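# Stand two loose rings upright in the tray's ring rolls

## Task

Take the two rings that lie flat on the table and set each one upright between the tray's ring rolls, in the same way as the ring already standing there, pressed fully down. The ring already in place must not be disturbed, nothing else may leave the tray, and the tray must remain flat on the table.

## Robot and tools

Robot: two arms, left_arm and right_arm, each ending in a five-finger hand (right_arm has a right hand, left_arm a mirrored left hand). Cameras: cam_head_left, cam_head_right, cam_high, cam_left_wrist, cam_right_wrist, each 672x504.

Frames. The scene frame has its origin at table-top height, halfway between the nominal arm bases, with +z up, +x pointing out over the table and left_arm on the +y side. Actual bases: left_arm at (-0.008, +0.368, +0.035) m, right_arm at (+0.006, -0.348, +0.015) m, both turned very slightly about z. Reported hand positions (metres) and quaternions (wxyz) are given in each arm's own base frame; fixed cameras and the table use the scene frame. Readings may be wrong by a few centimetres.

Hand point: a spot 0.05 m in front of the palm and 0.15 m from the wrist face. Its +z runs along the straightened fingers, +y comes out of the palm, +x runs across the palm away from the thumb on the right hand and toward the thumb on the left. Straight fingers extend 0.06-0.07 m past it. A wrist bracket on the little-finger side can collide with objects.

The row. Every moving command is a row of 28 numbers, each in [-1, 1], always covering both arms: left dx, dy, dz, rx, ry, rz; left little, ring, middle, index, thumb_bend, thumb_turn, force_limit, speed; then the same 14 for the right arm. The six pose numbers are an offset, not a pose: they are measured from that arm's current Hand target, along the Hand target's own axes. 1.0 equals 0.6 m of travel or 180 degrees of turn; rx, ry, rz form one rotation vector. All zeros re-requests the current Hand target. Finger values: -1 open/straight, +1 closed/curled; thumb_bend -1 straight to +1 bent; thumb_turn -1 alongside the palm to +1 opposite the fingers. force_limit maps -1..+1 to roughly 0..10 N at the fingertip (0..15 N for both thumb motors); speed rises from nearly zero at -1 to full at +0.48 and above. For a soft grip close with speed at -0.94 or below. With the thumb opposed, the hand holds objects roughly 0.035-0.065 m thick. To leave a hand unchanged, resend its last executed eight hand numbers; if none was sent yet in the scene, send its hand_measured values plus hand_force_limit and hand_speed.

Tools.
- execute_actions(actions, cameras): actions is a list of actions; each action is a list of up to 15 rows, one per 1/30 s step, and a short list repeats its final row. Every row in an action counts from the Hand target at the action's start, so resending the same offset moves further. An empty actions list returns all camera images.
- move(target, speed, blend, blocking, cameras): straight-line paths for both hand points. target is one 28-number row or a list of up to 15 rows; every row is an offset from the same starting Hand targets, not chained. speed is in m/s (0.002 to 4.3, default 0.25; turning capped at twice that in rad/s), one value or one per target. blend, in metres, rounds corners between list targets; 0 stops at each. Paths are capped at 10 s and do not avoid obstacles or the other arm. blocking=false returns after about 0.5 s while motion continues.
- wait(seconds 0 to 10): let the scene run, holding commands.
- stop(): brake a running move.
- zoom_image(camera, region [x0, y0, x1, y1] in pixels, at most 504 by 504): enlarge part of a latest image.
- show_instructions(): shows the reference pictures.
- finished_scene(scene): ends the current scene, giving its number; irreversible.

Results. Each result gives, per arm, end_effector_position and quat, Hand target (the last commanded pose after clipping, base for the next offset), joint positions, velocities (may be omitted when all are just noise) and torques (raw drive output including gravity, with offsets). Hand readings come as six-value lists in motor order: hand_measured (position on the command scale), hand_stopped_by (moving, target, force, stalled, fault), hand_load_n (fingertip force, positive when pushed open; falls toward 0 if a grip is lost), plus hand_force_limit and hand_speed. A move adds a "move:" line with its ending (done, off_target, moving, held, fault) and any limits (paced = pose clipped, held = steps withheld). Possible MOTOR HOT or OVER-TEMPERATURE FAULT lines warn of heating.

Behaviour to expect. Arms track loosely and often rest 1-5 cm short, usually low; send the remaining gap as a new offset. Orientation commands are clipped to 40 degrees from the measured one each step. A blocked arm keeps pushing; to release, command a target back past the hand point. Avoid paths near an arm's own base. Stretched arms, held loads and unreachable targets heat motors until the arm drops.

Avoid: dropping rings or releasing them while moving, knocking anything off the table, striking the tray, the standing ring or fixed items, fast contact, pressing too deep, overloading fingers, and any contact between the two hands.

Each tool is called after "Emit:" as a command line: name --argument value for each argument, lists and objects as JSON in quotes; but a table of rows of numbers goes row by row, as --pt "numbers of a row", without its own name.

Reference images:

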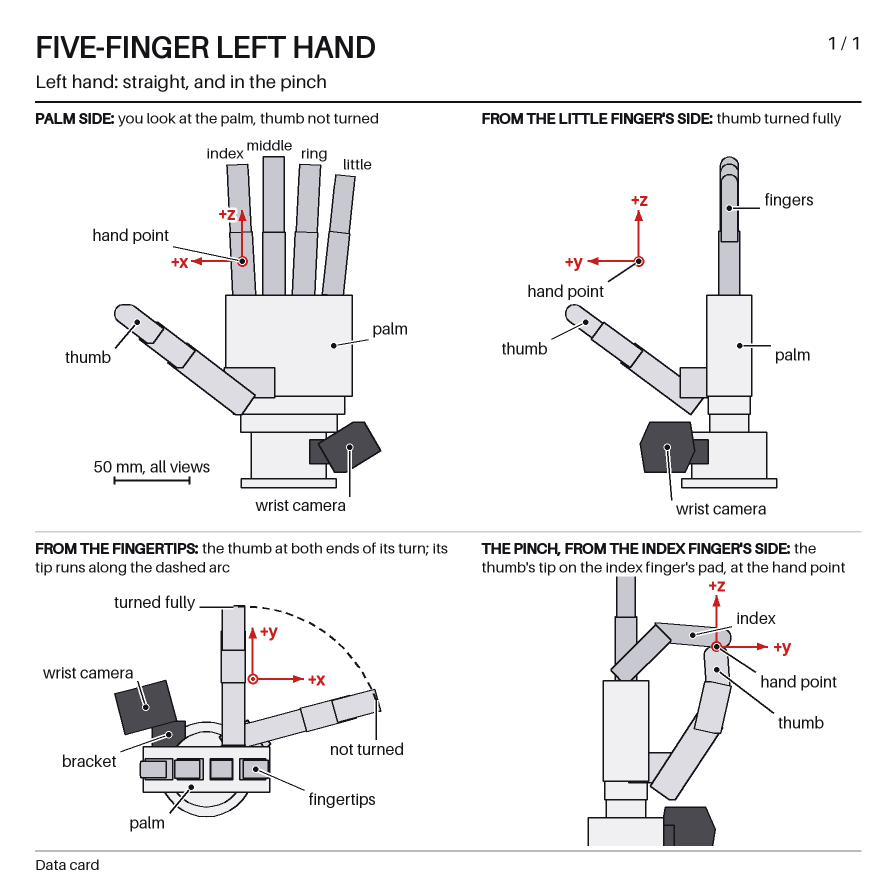

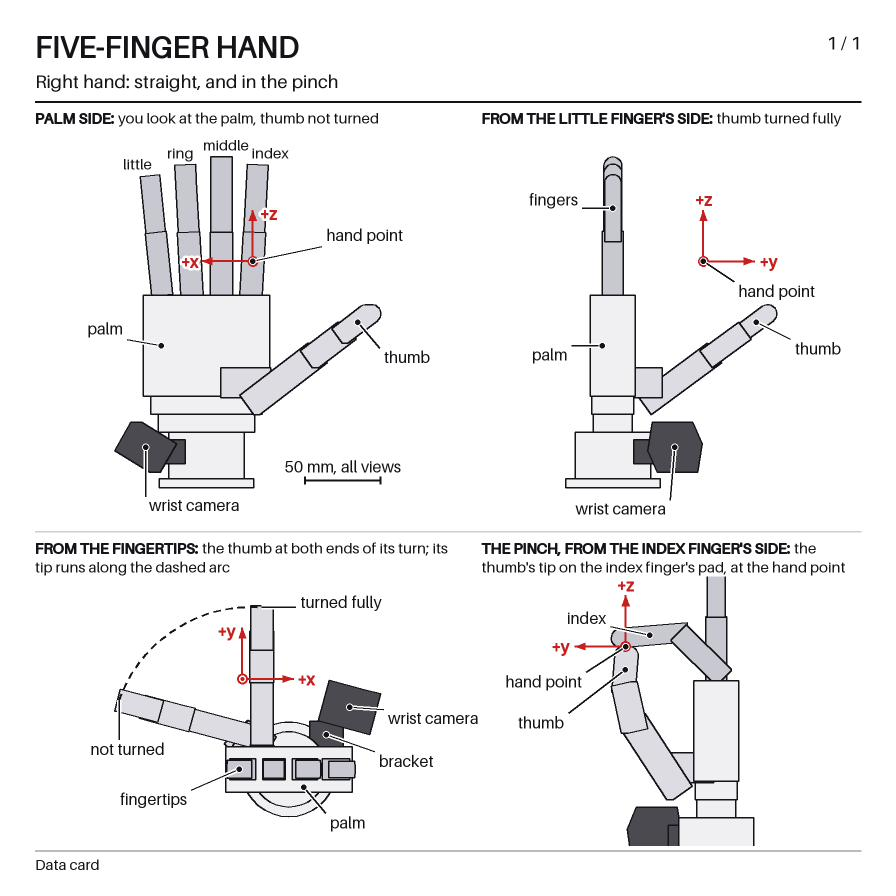

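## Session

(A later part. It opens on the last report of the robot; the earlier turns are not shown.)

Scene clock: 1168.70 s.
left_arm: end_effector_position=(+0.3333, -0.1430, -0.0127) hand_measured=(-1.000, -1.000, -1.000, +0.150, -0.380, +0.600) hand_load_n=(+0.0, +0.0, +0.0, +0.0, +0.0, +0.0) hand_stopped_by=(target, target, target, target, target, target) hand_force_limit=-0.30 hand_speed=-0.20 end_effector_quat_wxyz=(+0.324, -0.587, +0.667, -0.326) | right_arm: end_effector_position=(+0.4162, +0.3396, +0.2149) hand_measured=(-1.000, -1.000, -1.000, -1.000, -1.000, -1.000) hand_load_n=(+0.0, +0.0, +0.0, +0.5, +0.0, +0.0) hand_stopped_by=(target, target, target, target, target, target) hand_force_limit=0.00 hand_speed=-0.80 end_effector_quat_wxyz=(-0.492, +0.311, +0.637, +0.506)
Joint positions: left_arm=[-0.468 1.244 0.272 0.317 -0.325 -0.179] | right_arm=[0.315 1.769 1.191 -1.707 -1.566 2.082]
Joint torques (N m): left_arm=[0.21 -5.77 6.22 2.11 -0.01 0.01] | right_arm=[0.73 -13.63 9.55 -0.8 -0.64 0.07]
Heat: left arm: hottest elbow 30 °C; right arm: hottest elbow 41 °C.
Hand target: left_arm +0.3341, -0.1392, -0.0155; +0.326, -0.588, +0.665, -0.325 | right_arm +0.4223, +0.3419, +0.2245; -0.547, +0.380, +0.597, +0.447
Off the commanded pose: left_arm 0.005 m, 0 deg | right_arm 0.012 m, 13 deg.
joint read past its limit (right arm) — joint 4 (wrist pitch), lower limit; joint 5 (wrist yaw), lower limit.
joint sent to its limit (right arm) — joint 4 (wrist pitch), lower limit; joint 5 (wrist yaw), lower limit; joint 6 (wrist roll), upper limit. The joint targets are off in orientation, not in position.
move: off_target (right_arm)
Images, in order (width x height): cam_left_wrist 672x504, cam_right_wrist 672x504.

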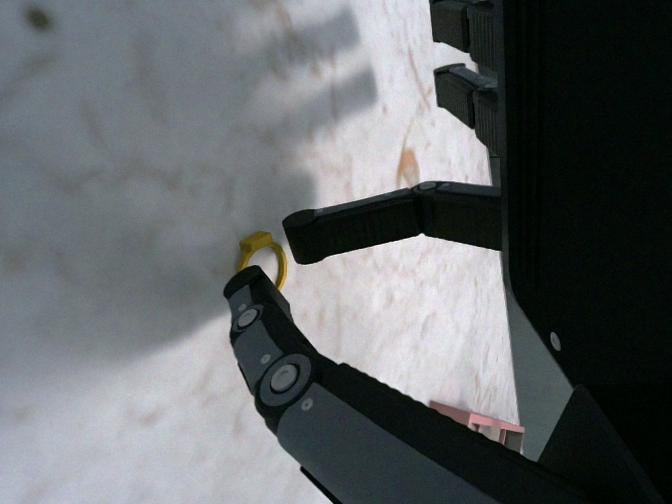

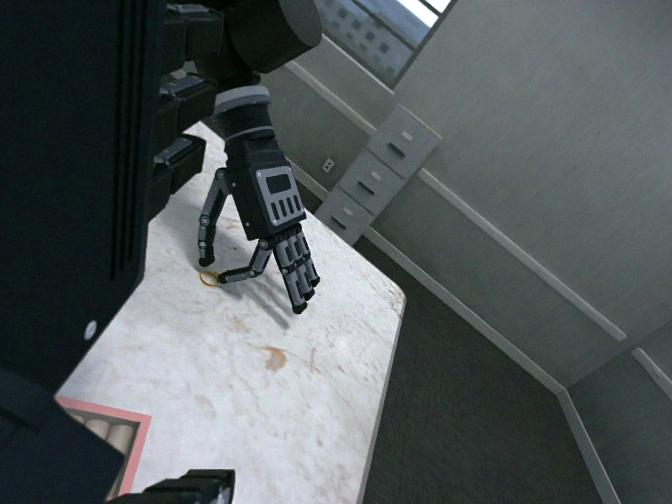

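Emit:
move --target '[-0.0025,0.0135,0.0072,0,0,0,-1,-1,-1,0.15,-0.38,0.6,-0.3,-0.2,0,0,0,0,0,0,-1,-1,-1,-1,-1,-1,0,-0.8]' --speed 0.04 --cameras '["cam_left_wrist","cam_right_wrist"]'

Emit:
zoom_image --camera "cam_left_wrist" --region '[200, 180, 340, 330]'

Emit:
zoom_image --camera "cam_right_wrist" --region '[190, 230, 290, 310]'

Scene clock: 1174.97 s.
left_arm: end_effector_position=(+0.3350, -0.1426, -0.0184) hand_measured=(-1.000, -1.000, -1.000, +0.150, -0.380, +0.600) hand_load_n=(-0.5, +0.0, +0.0, -0.5, +0.0, +0.0) hand_stopped_by=(target, target, target, target, target, target) hand_force_limit=-0.30 hand_speed=-0.20 end_effector_quat_wxyz=(+0.325, -0.587, +0.663, -0.330) | right_arm: end_effector_position=(+0.4162, +0.3396, +0.2149) hand_measured=(-1.000, -1.000, -1.000, -1.000, -1.000, -1.000) hand_load_n=(+0.0, +0.0, +0.0, +0.0, +0.0, +0.0) hand_stopped_by=(target, target, target, target, target, target) hand_force_limit=0.00 hand_speed=-0.80 end_effector_quat_wxyz=(-0.492, +0.311, +0.637, +0.506)
Joint positions: left_arm=[-0.462 1.28 0.262 0.374 -0.321 -0.179] | right_arm=[0.315 1.769 1.191 -1.707 -1.566 2.082]
Joint torques (N m): left_arm=[0.15 -4.84 5.59 2.11 0.01 0.02] | right_arm=[0.62 -13.63 9.65 -0.79 -0.64 0.11]
Heat: left arm: hottest elbow 30 °C; right arm: hottest elbow 41 °C.
Hand target: left_arm +0.3330, -0.1371, -0.0246; +0.326, -0.588, +0.665, -0.324 | right_arm +0.4223, +0.3419, +0.2245; -0.547, +0.380, +0.597, +0.447
Off the commanded pose: left_arm 0.008 m, 1 deg | right_arm 0.012 m, 13 deg.
joint read past its limit (right arm) — joint 4 (wrist pitch), lower limit; joint 5 (wrist yaw), lower limit.
joint sent to its limit (right arm) — joint 4 (wrist pitch), lower limit; joint 5 (wrist yaw), lower limit; joint 6 (wrist roll), upper limit. The joint targets are off in orientation, not in position.
move: off_target (right_arm)
Images, in order (width x height): cam_left_wrist 672x504, cam_right_wrist 672x504.

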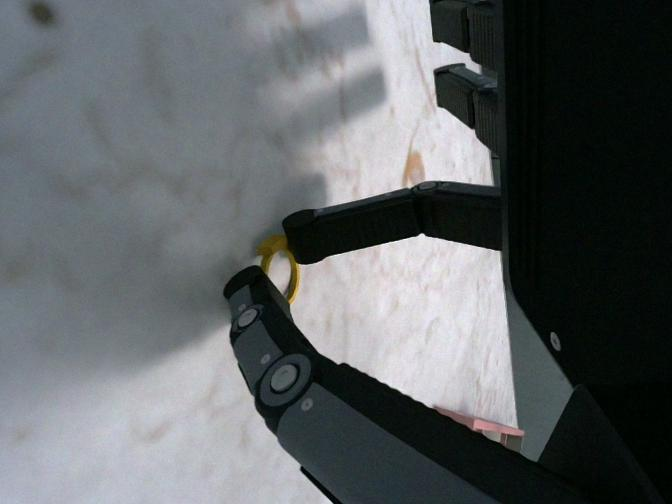

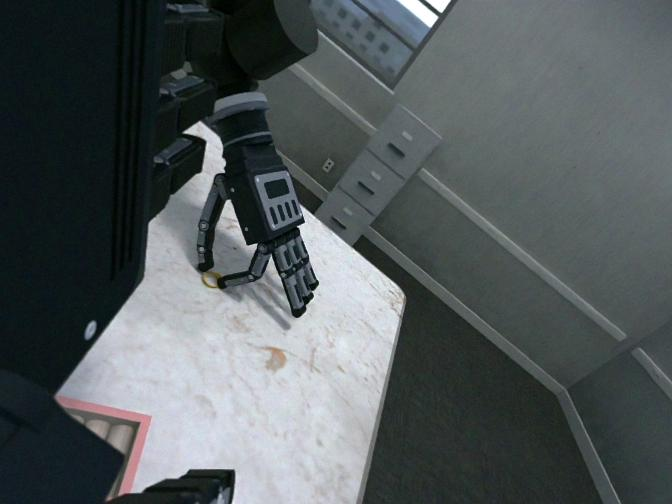

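Scaled by 3.360.

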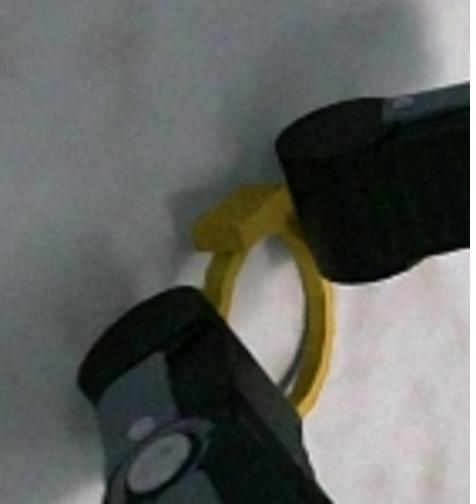

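Scaled by 5.040.

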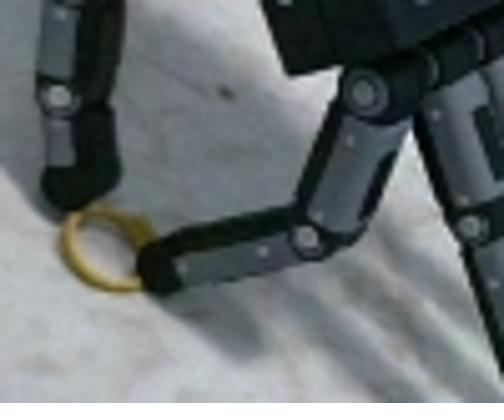

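Emit:
zoom_image --camera "cam_right_wrist" --region '[195, 260, 235, 300]'

Emit:
zoom_image --camera "cam_left_wrist" --region '[245, 225, 315, 310]'

Scaled by 12.600.

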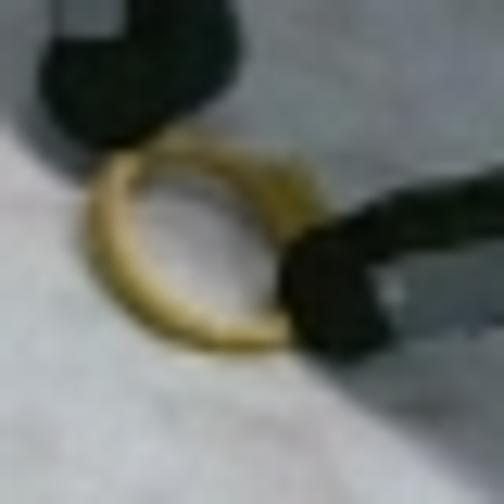

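Scaled by 5.929.

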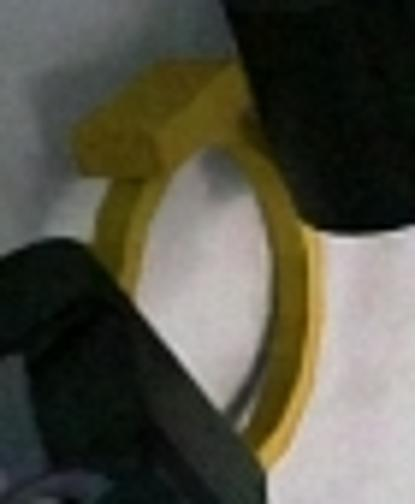

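Emit:
move --pt "0.0002 -0.0263 -0.0205 0 0 0 -1 -1 -1 0.15 -0.38 0.6 -0.3 -0.2 0 0 0 0 0 0 -1 -1 -1 -1 -1 -1 0 -0.8" --pt "0.0375 -0.1023 0.0127 -0.0014 -0.0226 -0.0161 -1 -1 -1 0.14 -0.36 0.72 -0.3 -0.2 0 0 0 0 0 0 -1 -1 -1 -1 -1 -1 0 -0.8" --pt "-0.0017 -0.0135 -0.0068 -0.0014 -0.0226 -0.0161 -1 -1 -1 0.14 -0.36 0.72 -0.3 -0.2 0 0 0 0 0 0 -1 -1 -1 -1 -1 -1 0 -0.8" --speed 0.08 --blend '[0.007,0,0]' --cameras '["cam_left_wrist","cam_right_wrist"]'

Emit:
zoom_image --camera "cam_left_wrist" --region '[200, 180, 340, 330]'

Emit:
zoom_image --camera "cam_right_wrist" --region '[190, 230, 290, 310]'

Scene clock: 1191.23 s.
left_arm: end_effector_position=(+0.3340, -0.1409, -0.0119) hand_measured=(-1.000, -1.000, -1.000, +0.140, -0.360, +0.720) hand_load_n=(+0.0, +0.0, +0.0, +0.0, +0.0, +0.0) hand_stopped_by=(target, target, target, target, target, target) hand_force_limit=-0.30 hand_speed=-0.20 end_effector_quat_wxyz=(-0.338, +0.616, -0.639, +0.313) | right_arm: end_effector_position=(+0.4162, +0.3396, +0.2149) hand_measured=(-1.000, -1.000, -1.000, -1.000, -1.000, -1.000) hand_load_n=(+0.0, +0.0, +0.0, +0.0, +0.0, +0.0) hand_stopped_by=(target, target, target, target, target, target) hand_force_limit=0.00 hand_speed=-0.80 end_effector_quat_wxyz=(-0.492, +0.311, +0.637, +0.506)
Joint positions: left_arm=[-0.503 1.245 0.281 0.281 -0.421 -0.263] | right_arm=[0.315 1.769 1.191 -1.707 -1.566 2.082]
Joint torques (N m): left_arm=[-0.03 -5.48 6.24 1.98 -0.07 0.06] | right_arm=[0.5 -13.68 9.73 -0.76 -0.63 0.09]
Heat: left arm: hottest elbow 30 °C; right arm: hottest elbow 41 °C.
Hand target: left_arm +0.3344, -0.1368, -0.0155; -0.340, +0.616, -0.639, +0.310 | right_arm +0.4223, +0.3419, +0.2245; -0.547, +0.380, +0.597, +0.447
Off the commanded pose: left_arm 0.006 m, 0 deg | right_arm 0.012 m, 13 deg.
joint read past its limit (right arm) — joint 4 (wrist pitch), lower limit; joint 5 (wrist yaw), lower limit.
joint sent to its limit (right arm) — joint 4 (wrist pitch), lower limit; joint 5 (wrist yaw), lower limit; joint 6 (wrist roll), upper limit. The joint targets are off in orientation, not in position.
move: off_target (right_arm); target 2's new numbers were sent with left_arm's hand 0.027 m and 2 deg from that target
Images, in order (width x height): cam_left_wrist 672x504, cam_right_wrist 672x504.

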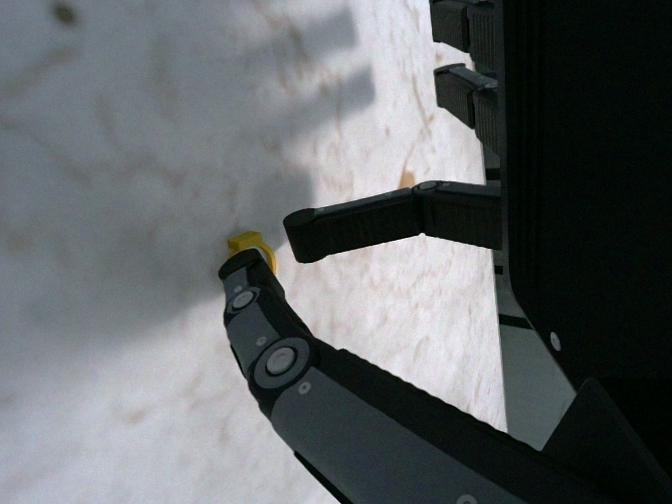

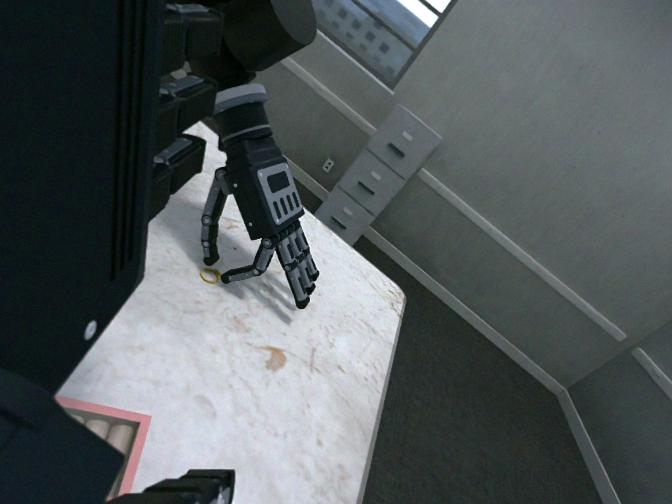

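Scaled by 3.360.

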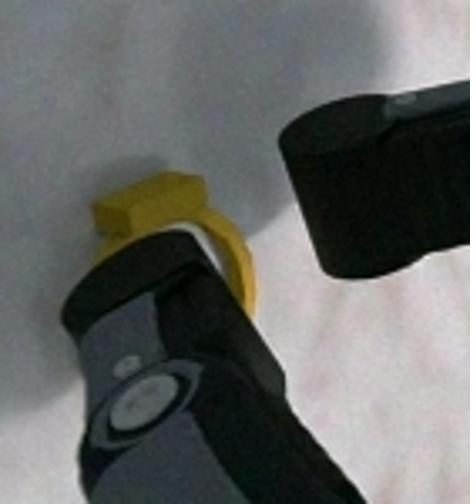

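Scaled by 5.040.

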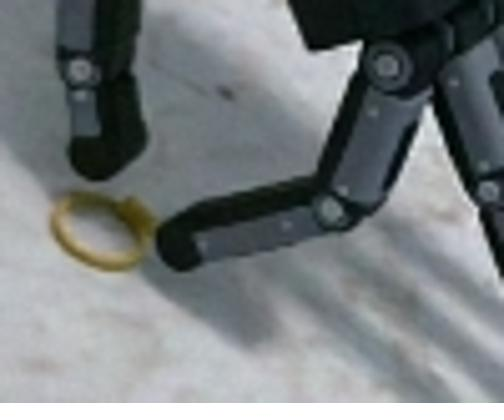

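Emit:
move --pt "-0.0009 -0.0163 -0.0115 0 0 0 -1 -1 -1 0.14 -0.36 0.72 -0.3 -0.2 0 0 0 0 0 0 -1 -1 -1 -1 -1 -1 0 -0.8" --pt "0.0387 -0.0825 0.0112 0 0 0 -1 -1 -1 0.14 -0.36 0.72 -0.3 -0.2 0 0 0 0 0 0 -1 -1 -1 -1 -1 -1 0 -0.8" --pt "-0.0066 0.0038 -0.0049 0 0 0 -1 -1 -1 0.14 -0.36 0.72 -0.3 -0.2 0 0 0 0 0 0 -1 -1 -1 -1 -1 -1 0 -0.8" --speed 0.08 --blend '[0.005,0,0]' --cameras '["cam_left_wrist","cam_right_wrist"]'

Emit:
zoom_image --camera "cam_left_wrist" --region '[200, 180, 340, 330]'

Emit:
zoom_image --camera "cam_right_wrist" --region '[190, 230, 290, 310]'

Scene clock: 1199.60 s.
left_arm: end_effector_position=(+0.3303, -0.1370, -0.0123) hand_measured=(-1.000, -1.000, -1.000, +0.140, -0.360, +0.720) hand_load_n=(+0.0, +0.0, +0.0, +0.0, +0.0, +0.0) hand_stopped_by=(target, target, target, target, target, target) hand_force_limit=-0.30 hand_speed=-0.20 end_effector_quat_wxyz=(-0.337, +0.617, -0.638, +0.313) | right_arm: end_effector_position=(+0.4162, +0.3396, +0.2149) hand_measured=(-1.000, -1.000, -1.000, -1.000, -1.000, -1.000) hand_load_n=(+0.0, +0.0, +0.0, +0.0, -0.5, +0.5) hand_stopped_by=(target, target, target, target, target, target) hand_force_limit=0.00 hand_speed=-0.80 end_effector_quat_wxyz=(-0.492, +0.311, +0.637, +0.506)
Joint positions: left_arm=[-0.495 1.229 0.268 0.279 -0.415 -0.261] | right_arm=[0.315 1.769 1.191 -1.707 -1.566 2.082]
Joint torques (N m): left_arm=[-0.26 -5.42 6.45 2.14 -0.06 0.06] | right_arm=[0.79 -13.57 9.59 -0.81 -0.63 0.09]
Heat: left arm: hottest elbow 30 °C; right arm: hottest elbow 41 °C.
Hand target: left_arm +0.3308, -0.1327, -0.0154; -0.340, +0.616, -0.639, +0.310 | right_arm +0.4223, +0.3419, +0.2245; -0.547, +0.380, +0.597, +0.447
Off the commanded pose: left_arm 0.005 m, 0 deg | right_arm 0.012 m, 13 deg.
joint read past its limit (right arm) — joint 4 (wrist pitch), lower limit; joint 5 (wrist yaw), lower limit.
joint sent to its limit (right arm) — joint 4 (wrist pitch), lower limit; joint 5 (wrist yaw), lower limit; joint 6 (wrist roll), upper limit. The joint targets are off in orientation, not in position.
move: off_target (right_arm)
Images, in order (width x height): cam_left_wrist 672x504, cam_right_wrist 672x504.

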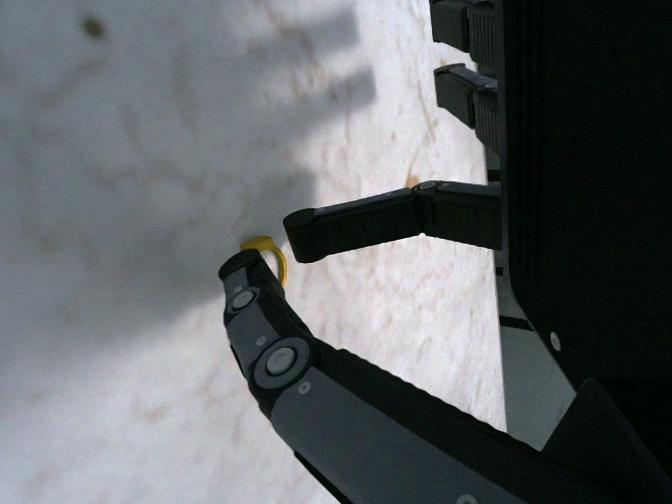

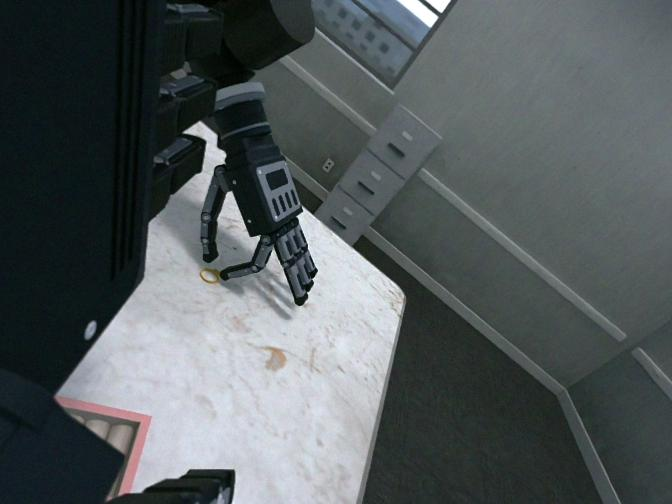

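Scaled by 3.360.

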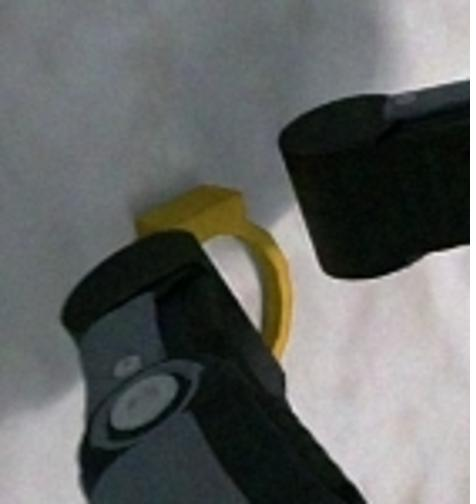

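Scaled by 5.040.

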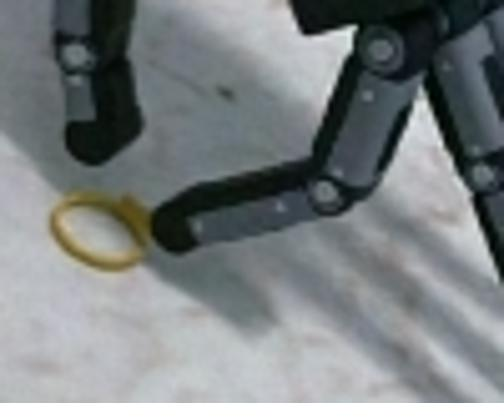

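Emit:
move --target '[-0.001,0.014,0.0078,0,0,0,-1,-1,-1,0.14,-0.36,0.72,-0.3,-0.2,0,0,0,0,0,0,-1,-1,-1,-1,-1,-1,0,-0.8]' --speed 0.04 --cameras '["cam_left_wrist","cam_right_wrist"]'

Emit:
zoom_image --camera "cam_left_wrist" --region '[200, 180, 340, 330]'

Emit:
zoom_image --camera "cam_right_wrist" --region '[190, 230, 290, 310]'

Scene clock: 1204.13 s.
left_arm: end_effector_position=(+0.3319, -0.1373, -0.0187) hand_measured=(-1.000, -1.000, -1.000, +0.140, -0.360, +0.720) hand_load_n=(+0.0, +0.0, +0.0, +0.0, +0.5, +0.0) hand_stopped_by=(target, target, target, target, target, target) hand_force_limit=-0.30 hand_speed=-0.20 end_effector_quat_wxyz=(-0.339, +0.617, -0.636, +0.317) | right_arm: end_effector_position=(+0.4162, +0.3396, +0.2149) hand_measured=(-1.000, -1.000, -1.000, -1.000, -1.000, -1.000) hand_load_n=(+0.0, +0.0, +0.0, +0.0, +0.0, +0.0) hand_stopped_by=(target, target, target, target, target, target) hand_force_limit=0.00 hand_speed=-0.80 end_effector_quat_wxyz=(-0.492, +0.311, +0.637, +0.506)
Joint positions: left_arm=[-0.493 1.269 0.259 0.339 -0.413 -0.261] | right_arm=[0.315 1.769 1.191 -1.707 -1.566 2.082]
Joint torques (N m): left_arm=[-0.09 -5.07 5.78 1.98 -0.05 0.08] | right_arm=[0.79 -13.63 9.66 -0.75 -0.64 0.1]
Heat: left arm: hottest elbow 30 °C; right arm: hottest elbow 41 °C.
Hand target: left_arm +0.3298, -0.1316, -0.0250; -0.340, +0.616, -0.639, +0.310 | right_arm +0.4223, +0.3419, +0.2245; -0.547, +0.380, +0.597, +0.447
Off the commanded pose: left_arm 0.009 m, 1 deg | right_arm 0.012 m, 13 deg.
joint read past its limit (right arm) — joint 4 (wrist pitch), lower limit; joint 5 (wrist yaw), lower limit.
joint sent to its limit (right arm) — joint 4 (wrist pitch), lower limit; joint 5 (wrist yaw), lower limit; joint 6 (wrist roll), upper limit. The joint targets are off in orientation, not in position.
move: off_target (right_arm)
Images, in order (width x height): cam_left_wrist 672x504, cam_right_wrist 672x504.

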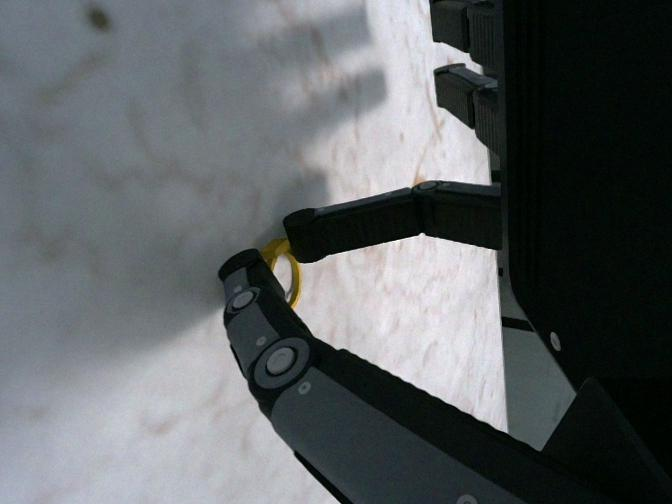

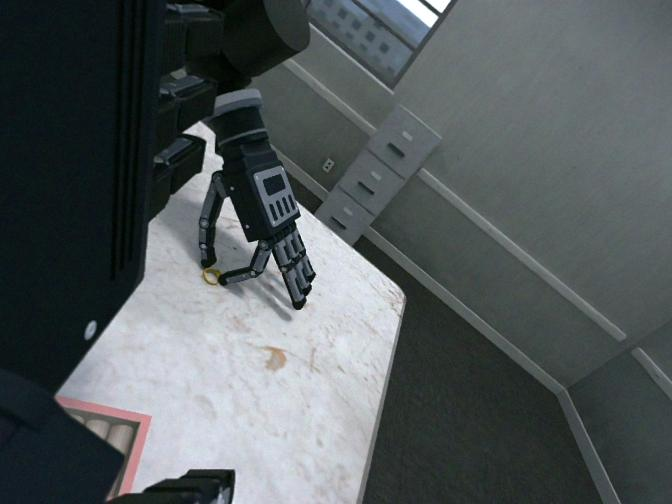

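Scaled by 3.360.

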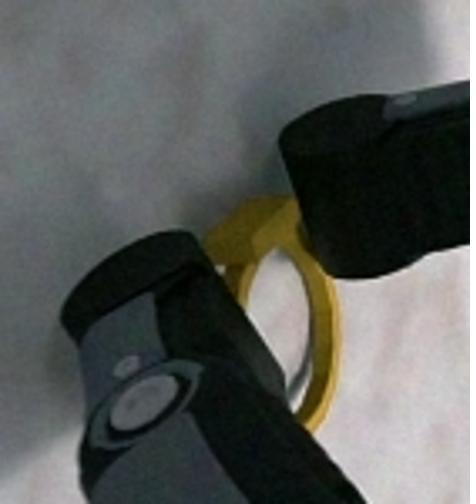

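Scaled by 5.040.

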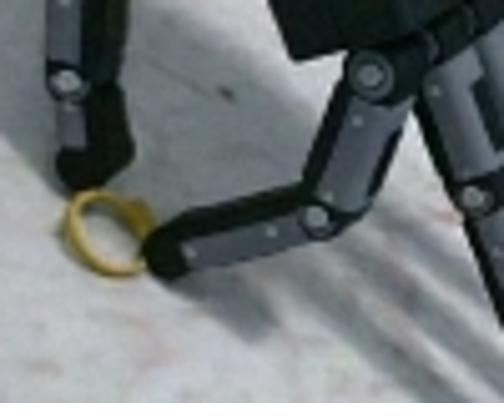

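Emit:
zoom_image --camera "cam_right_wrist" --region '[195, 255, 235, 295]'

Emit:
zoom_image --camera "cam_left_wrist" --region '[245, 225, 315, 310]'

Scaled by 12.600.

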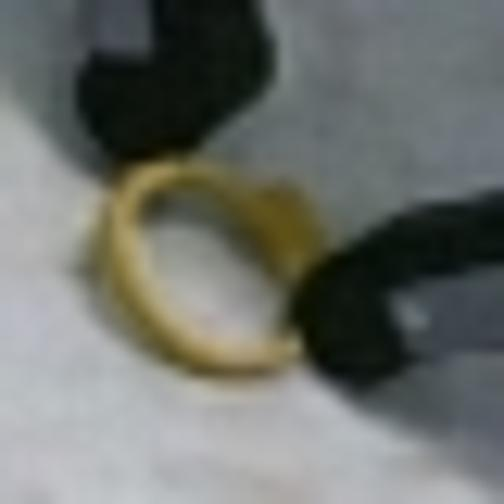

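Scaled by 5.929.

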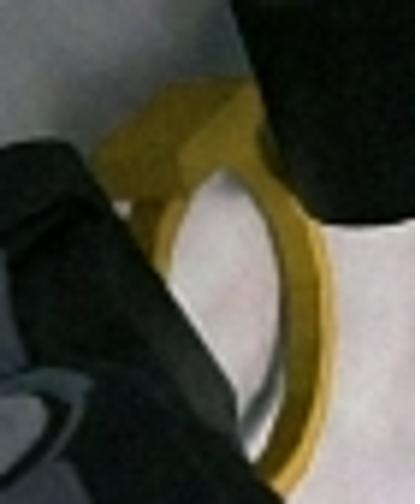

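Emit:
move --pt "-0.0015 -0.0252 -0.0218 0 0 0 -1 -1 -1 0.14 -0.36 0.72 -0.3 -0.2 0 0 0 0 0 0 -1 -1 -1 -1 -1 -1 0 -0.8" --pt "0.0365 -0.0938 0.0 0.0244 0 0 -1 -1 -1 0.05 -0.26 0.64 -0.3 -0.2 0 0 0 0 0 0 -1 -1 -1 -1 -1 -1 0 -0.8" --pt "-0.0093 -0.01 -0.0127 0.0244 0 0 -1 -1 -1 0.05 -0.26 0.64 -0.3 -0.2 0 0 0 0 0 0 -1 -1 -1 -1 -1 -1 0 -0.8" --speed 0.08 --blend '[0.007,0,0]' --cameras '["cam_left_wrist","cam_right_wrist"]'

Emit:
zoom_image --camera "cam_left_wrist" --region '[200, 180, 340, 330]'

Emit:
zoom_image --camera "cam_right_wrist" --region '[190, 230, 290, 310]'

Scene clock: 1225.87 s.
left_arm: end_effector_position=(+0.3269, -0.1310, -0.0123) hand_measured=(-1.000, -1.000, -1.000, +0.050, -0.260, +0.640) hand_load_n=(+0.0, +0.0, +0.0, +0.0, +0.0, +0.0) hand_stopped_by=(target, target, target, target, target, target) hand_force_limit=-0.30 hand_speed=-0.20 end_effector_quat_wxyz=(-0.360, +0.604, -0.626, +0.338) | right_arm: end_effector_position=(+0.4162, +0.3396, +0.2149) hand_measured=(-1.000, -1.000, -1.000, -1.000, -1.000, -1.000) hand_load_n=(+0.0, +0.0, +0.0, +0.0, +0.0, +0.0) hand_stopped_by=(target, target, target, target, target, target) hand_force_limit=0.00 hand_speed=-0.80 end_effector_quat_wxyz=(-0.492, +0.311, +0.637, +0.506)
Joint positions: left_arm=[-0.501 1.238 0.203 0.434 -0.437 -0.232] | right_arm=[0.315 1.769 1.191 -1.707 -1.566 2.082]
Joint torques (N m): left_arm=[-0.32 -5.3 5.98 2.21 -0.04 0.1] | right_arm=[0.91 -13.74 9.74 -0.75 -0.67 0.1]
Heat: left arm: hottest elbow 30 °C; right arm: hottest elbow 41 °C.
Hand target: left_arm +0.3271, -0.1266, -0.0153; -0.364, +0.603, -0.626, +0.335 | right_arm +0.4223, +0.3419, +0.2245; -0.547, +0.380, +0.597, +0.447
Off the commanded pose: left_arm 0.006 m, 1 deg | right_arm 0.012 m, 13 deg.
joint read past its limit (right arm) — joint 4 (wrist pitch), lower limit; joint 5 (wrist yaw), lower limit.
joint sent to its limit (right arm) — joint 4 (wrist pitch), lower limit; joint 5 (wrist yaw), lower limit; joint 6 (wrist roll), upper limit. The joint targets are off in orientation, not in position.
move: off_target (right_arm); target 2's new numbers were sent with left_arm's hand 0.029 m and 2 deg from that target
Images, in order (width x height): cam_left_wrist 672x504, cam_right_wrist 672x504.

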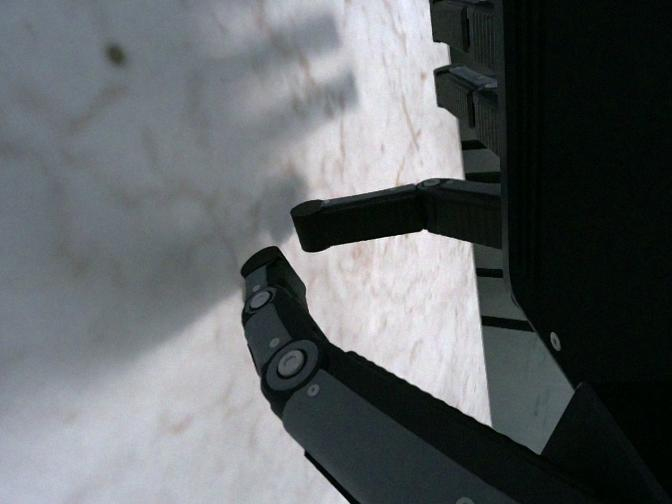

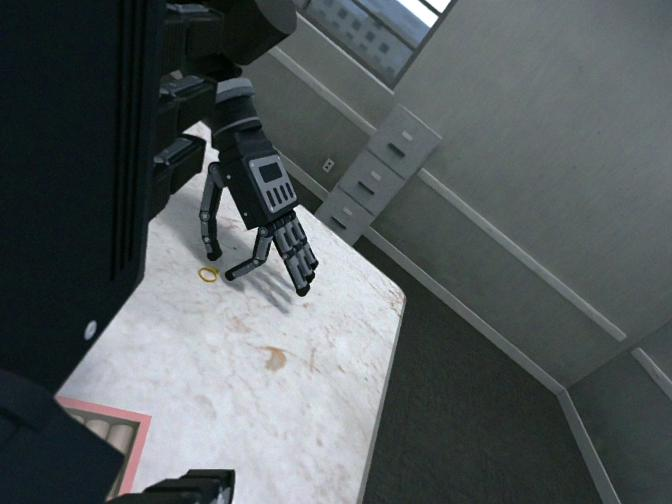

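Scaled by 3.360.

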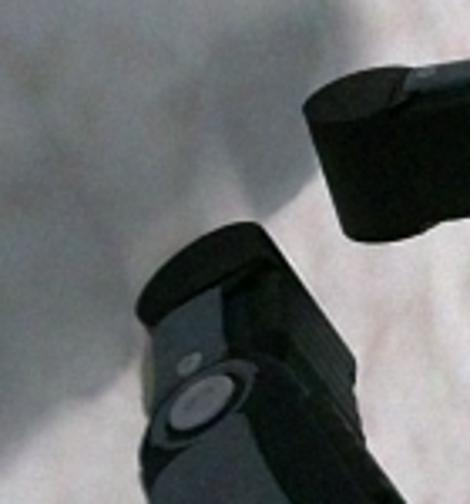

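Scaled by 5.040.

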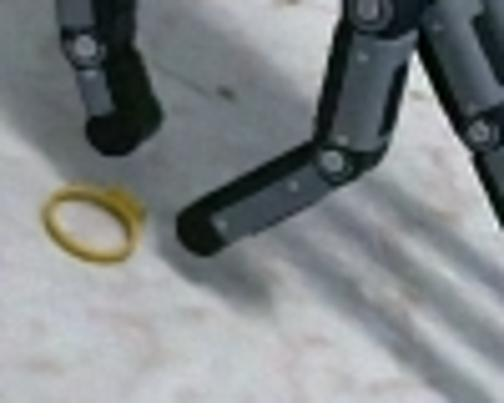

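Emit:
move --target '[0.0004,0.009,-0.0015,0,0,0,-1,-1,-1,0.05,-0.26,0.64,-0.3,-0.2,0,0,0,0,0,0,-1,-1,-1,-1,-1,-1,0,-0.8]' --speed 0.05 --cameras '["cam_left_wrist","cam_right_wrist"]'

Emit:
zoom_image --camera "cam_left_wrist" --region '[200, 180, 340, 330]'

Emit:
zoom_image --camera "cam_right_wrist" --region '[190, 230, 290, 310]'

Scene clock: 1230.67 s.
left_arm: end_effector_position=(+0.3241, -0.1291, -0.0168) hand_measured=(-1.000, -1.000, -1.000, +0.050, -0.260, +0.640) hand_load_n=(+0.0, +0.0, +0.0, +0.0, +0.0, +0.0) hand_stopped_by=(target, target, target, target, target, target) hand_force_limit=-0.30 hand_speed=-0.20 end_effector_quat_wxyz=(-0.361, +0.604, -0.626, +0.336) | right_arm: end_effector_position=(+0.4162, +0.3396, +0.2149) hand_measured=(-1.000, -1.000, -1.000, -1.000, -1.000, -1.000) hand_load_n=(+0.0, +0.0, +0.0, +0.0, +0.0, +0.0) hand_stopped_by=(target, target, target, target, target, target) hand_force_limit=0.00 hand_speed=-0.80 end_effector_quat_wxyz=(-0.492, +0.311, +0.637, +0.506)
Joint positions: left_arm=[-0.501 1.253 0.192 0.459 -0.439 -0.232] | right_arm=[0.315 1.769 1.191 -1.707 -1.566 2.082]
Joint torques (N m): left_arm=[-0.09 -4.6 5.34 2.29 -0.26 0.04] | right_arm=[0.79 -13.8 9.73 -0.73 -0.65 0.09]
Heat: left arm: hottest elbow 30 °C; right arm: hottest elbow 41 °C.
Hand target: left_arm +0.3235, -0.1265, -0.0196; -0.364, +0.603, -0.626, +0.334 | right_arm +0.4223, +0.3419, +0.2245; -0.547, +0.380, +0.597, +0.447
Off the commanded pose: left_arm 0.004 m, 0 deg | right_arm 0.012 m, 13 deg.
joint read past its limit (right arm) — joint 4 (wrist pitch), lower limit; joint 5 (wrist yaw), lower limit.
joint sent to its limit (right arm) — joint 4 (wrist pitch), lower limit; joint 5 (wrist yaw), lower limit; joint 6 (wrist roll), upper limit. The joint targets are off in orientation, not in position.
move: off_target (right_arm)
Images, in order (width x height): cam_left_wrist 672x504, cam_right_wrist 672x504.

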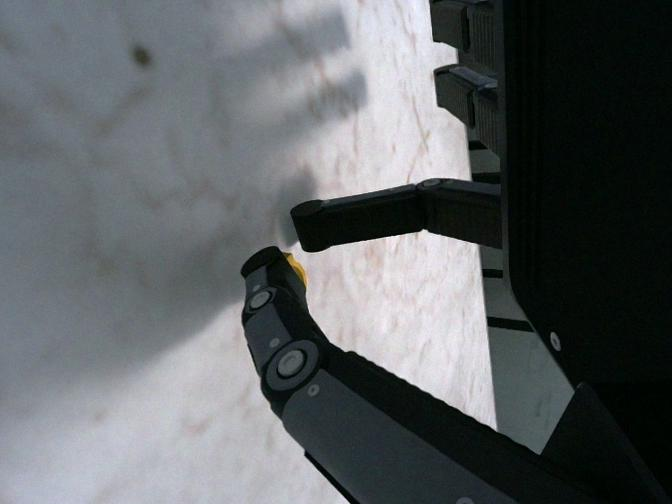

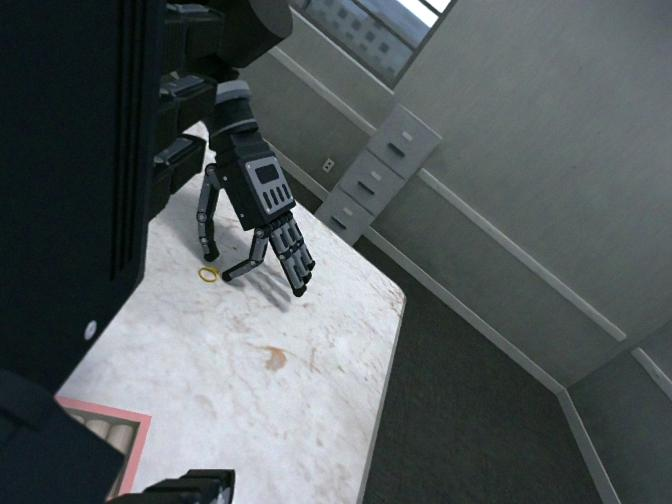

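Scaled by 3.360.

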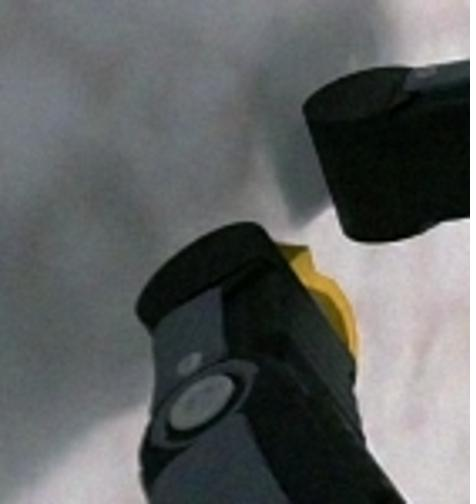

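Scaled by 5.040.

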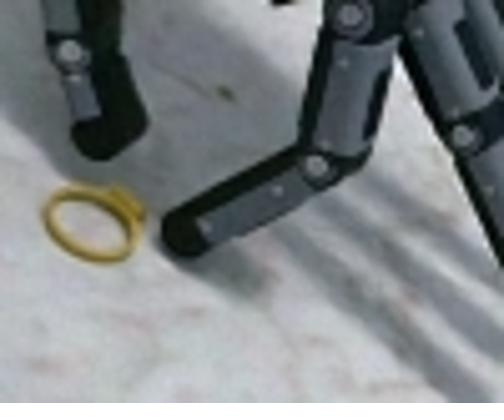

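Emit:
move --pt "-0.001 -0.0172 -0.0102 0 0 0 -1 -1 -1 0.05 -0.26 0.64 -0.3 -0.2 0 0 0 0 0 0 -1 -1 -1 -1 -1 -1 0 -0.8" --pt "0.0485 -0.0885 0.0148 0 0 0 -1 -1 -1 0.05 -0.26 0.64 -0.3 -0.2 0 0 0 0 0 0 -1 -1 -1 -1 -1 -1 0 -0.8" --pt "0.0047 0.0003 -0.001 0 0 0 -1 -1 -1 0.05 -0.26 0.64 -0.3 -0.2 0 0 0 0 0 0 -1 -1 -1 -1 -1 -1 0 -0.8" --speed 0.08 --blend '[0.005,0,0]' --cameras '["cam_left_wrist","cam_right_wrist"]'

Emit:
zoom_image --camera "cam_left_wrist" --region '[200, 180, 340, 330]'

Emit:
zoom_image --camera "cam_right_wrist" --region '[190, 230, 290, 310]'

Scene clock: 1239.33 s.
left_arm: end_effector_position=(+0.3227, -0.1334, -0.0166) hand_measured=(-1.000, -1.000, -1.000, +0.050, -0.260, +0.640) hand_load_n=(+0.0, +0.0, +0.0, +0.0, +0.0, +0.0) hand_stopped_by=(target, target, target, target, target, target) hand_force_limit=-0.30 hand_speed=-0.20 end_effector_quat_wxyz=(-0.361, +0.602, -0.627, +0.337) | right_arm: end_effector_position=(+0.4162, +0.3396, +0.2149) hand_measured=(-1.000, -1.000, -1.000, -1.000, -1.000, -1.000) hand_load_n=(+0.0, +0.0, +0.0, +0.0, +0.5, +0.0) hand_stopped_by=(target, target, target, target, target, target) hand_force_limit=0.00 hand_speed=-0.80 end_effector_quat_wxyz=(-0.492, +0.311, +0.637, +0.506)
Joint positions: left_arm=[-0.521 1.255 0.194 0.455 -0.454 -0.24] | right_arm=[0.315 1.769 1.191 -1.707 -1.566 2.082]
Joint torques (N m): left_arm=[-0.21 -5.83 5.5 2.15 -0.08 0] | right_arm=[0.44 -13.57 9.61 -0.88 -0.65 0.03]
Heat: left arm: hottest elbow 30 °C; right arm: hottest elbow 41 °C.
Hand target: left_arm +0.3228, -0.1293, -0.0197; -0.364, +0.603, -0.626, +0.334 | right_arm +0.4223, +0.3419, +0.2245; -0.547, +0.380, +0.597, +0.447
Off the commanded pose: left_arm 0.005 m, 0 deg | right_arm 0.012 m, 13 deg.
joint read past its limit (right arm) — joint 4 (wrist pitch), lower limit; joint 5 (wrist yaw), lower limit.
joint sent to its limit (right arm) — joint 4 (wrist pitch), lower limit; joint 5 (wrist yaw), lower limit; joint 6 (wrist roll), upper limit. The joint targets are off in orientation, not in position.
move: off_target (right_arm)
Images, in order (width x height): cam_left_wrist 672x504, cam_right_wrist 672x504.

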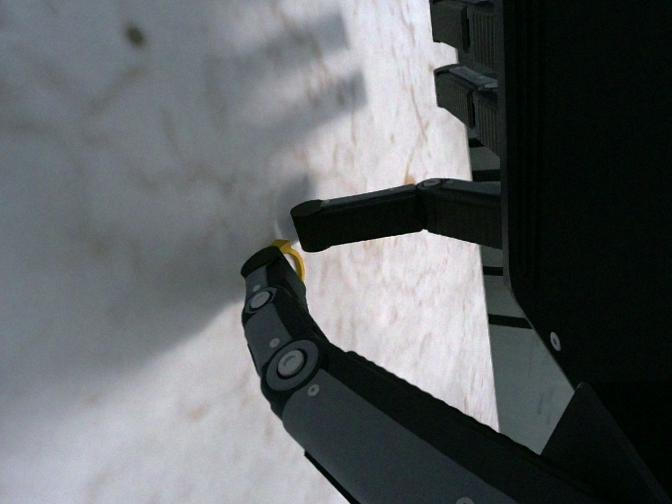

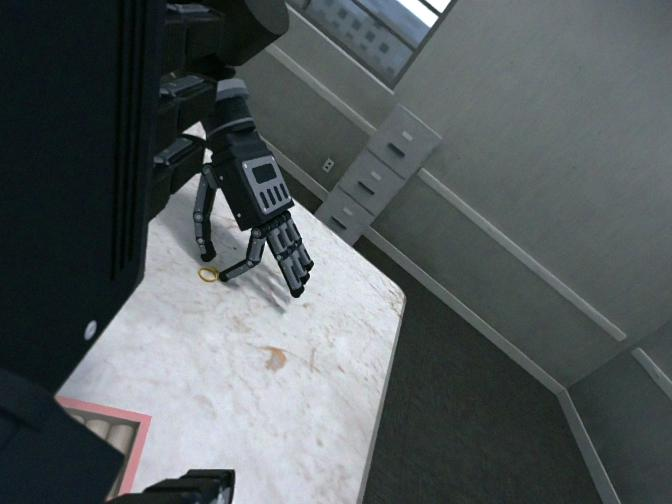

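Scaled by 3.360.

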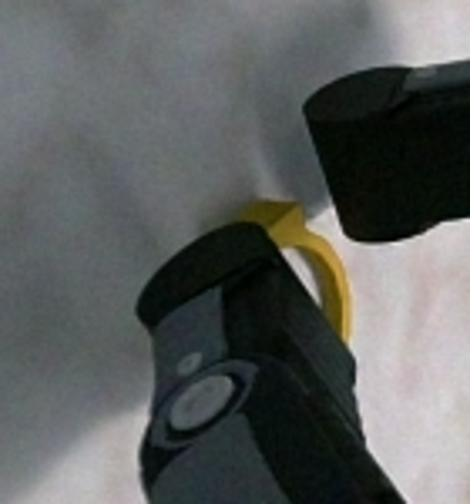

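Scaled by 5.040.

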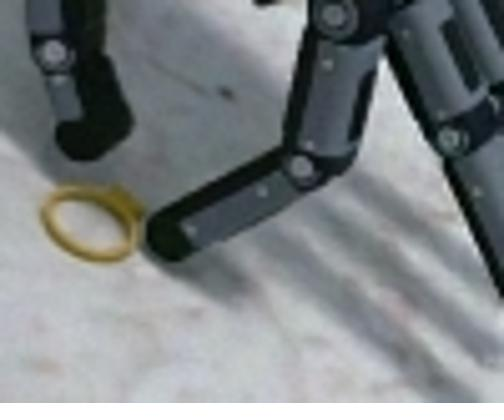

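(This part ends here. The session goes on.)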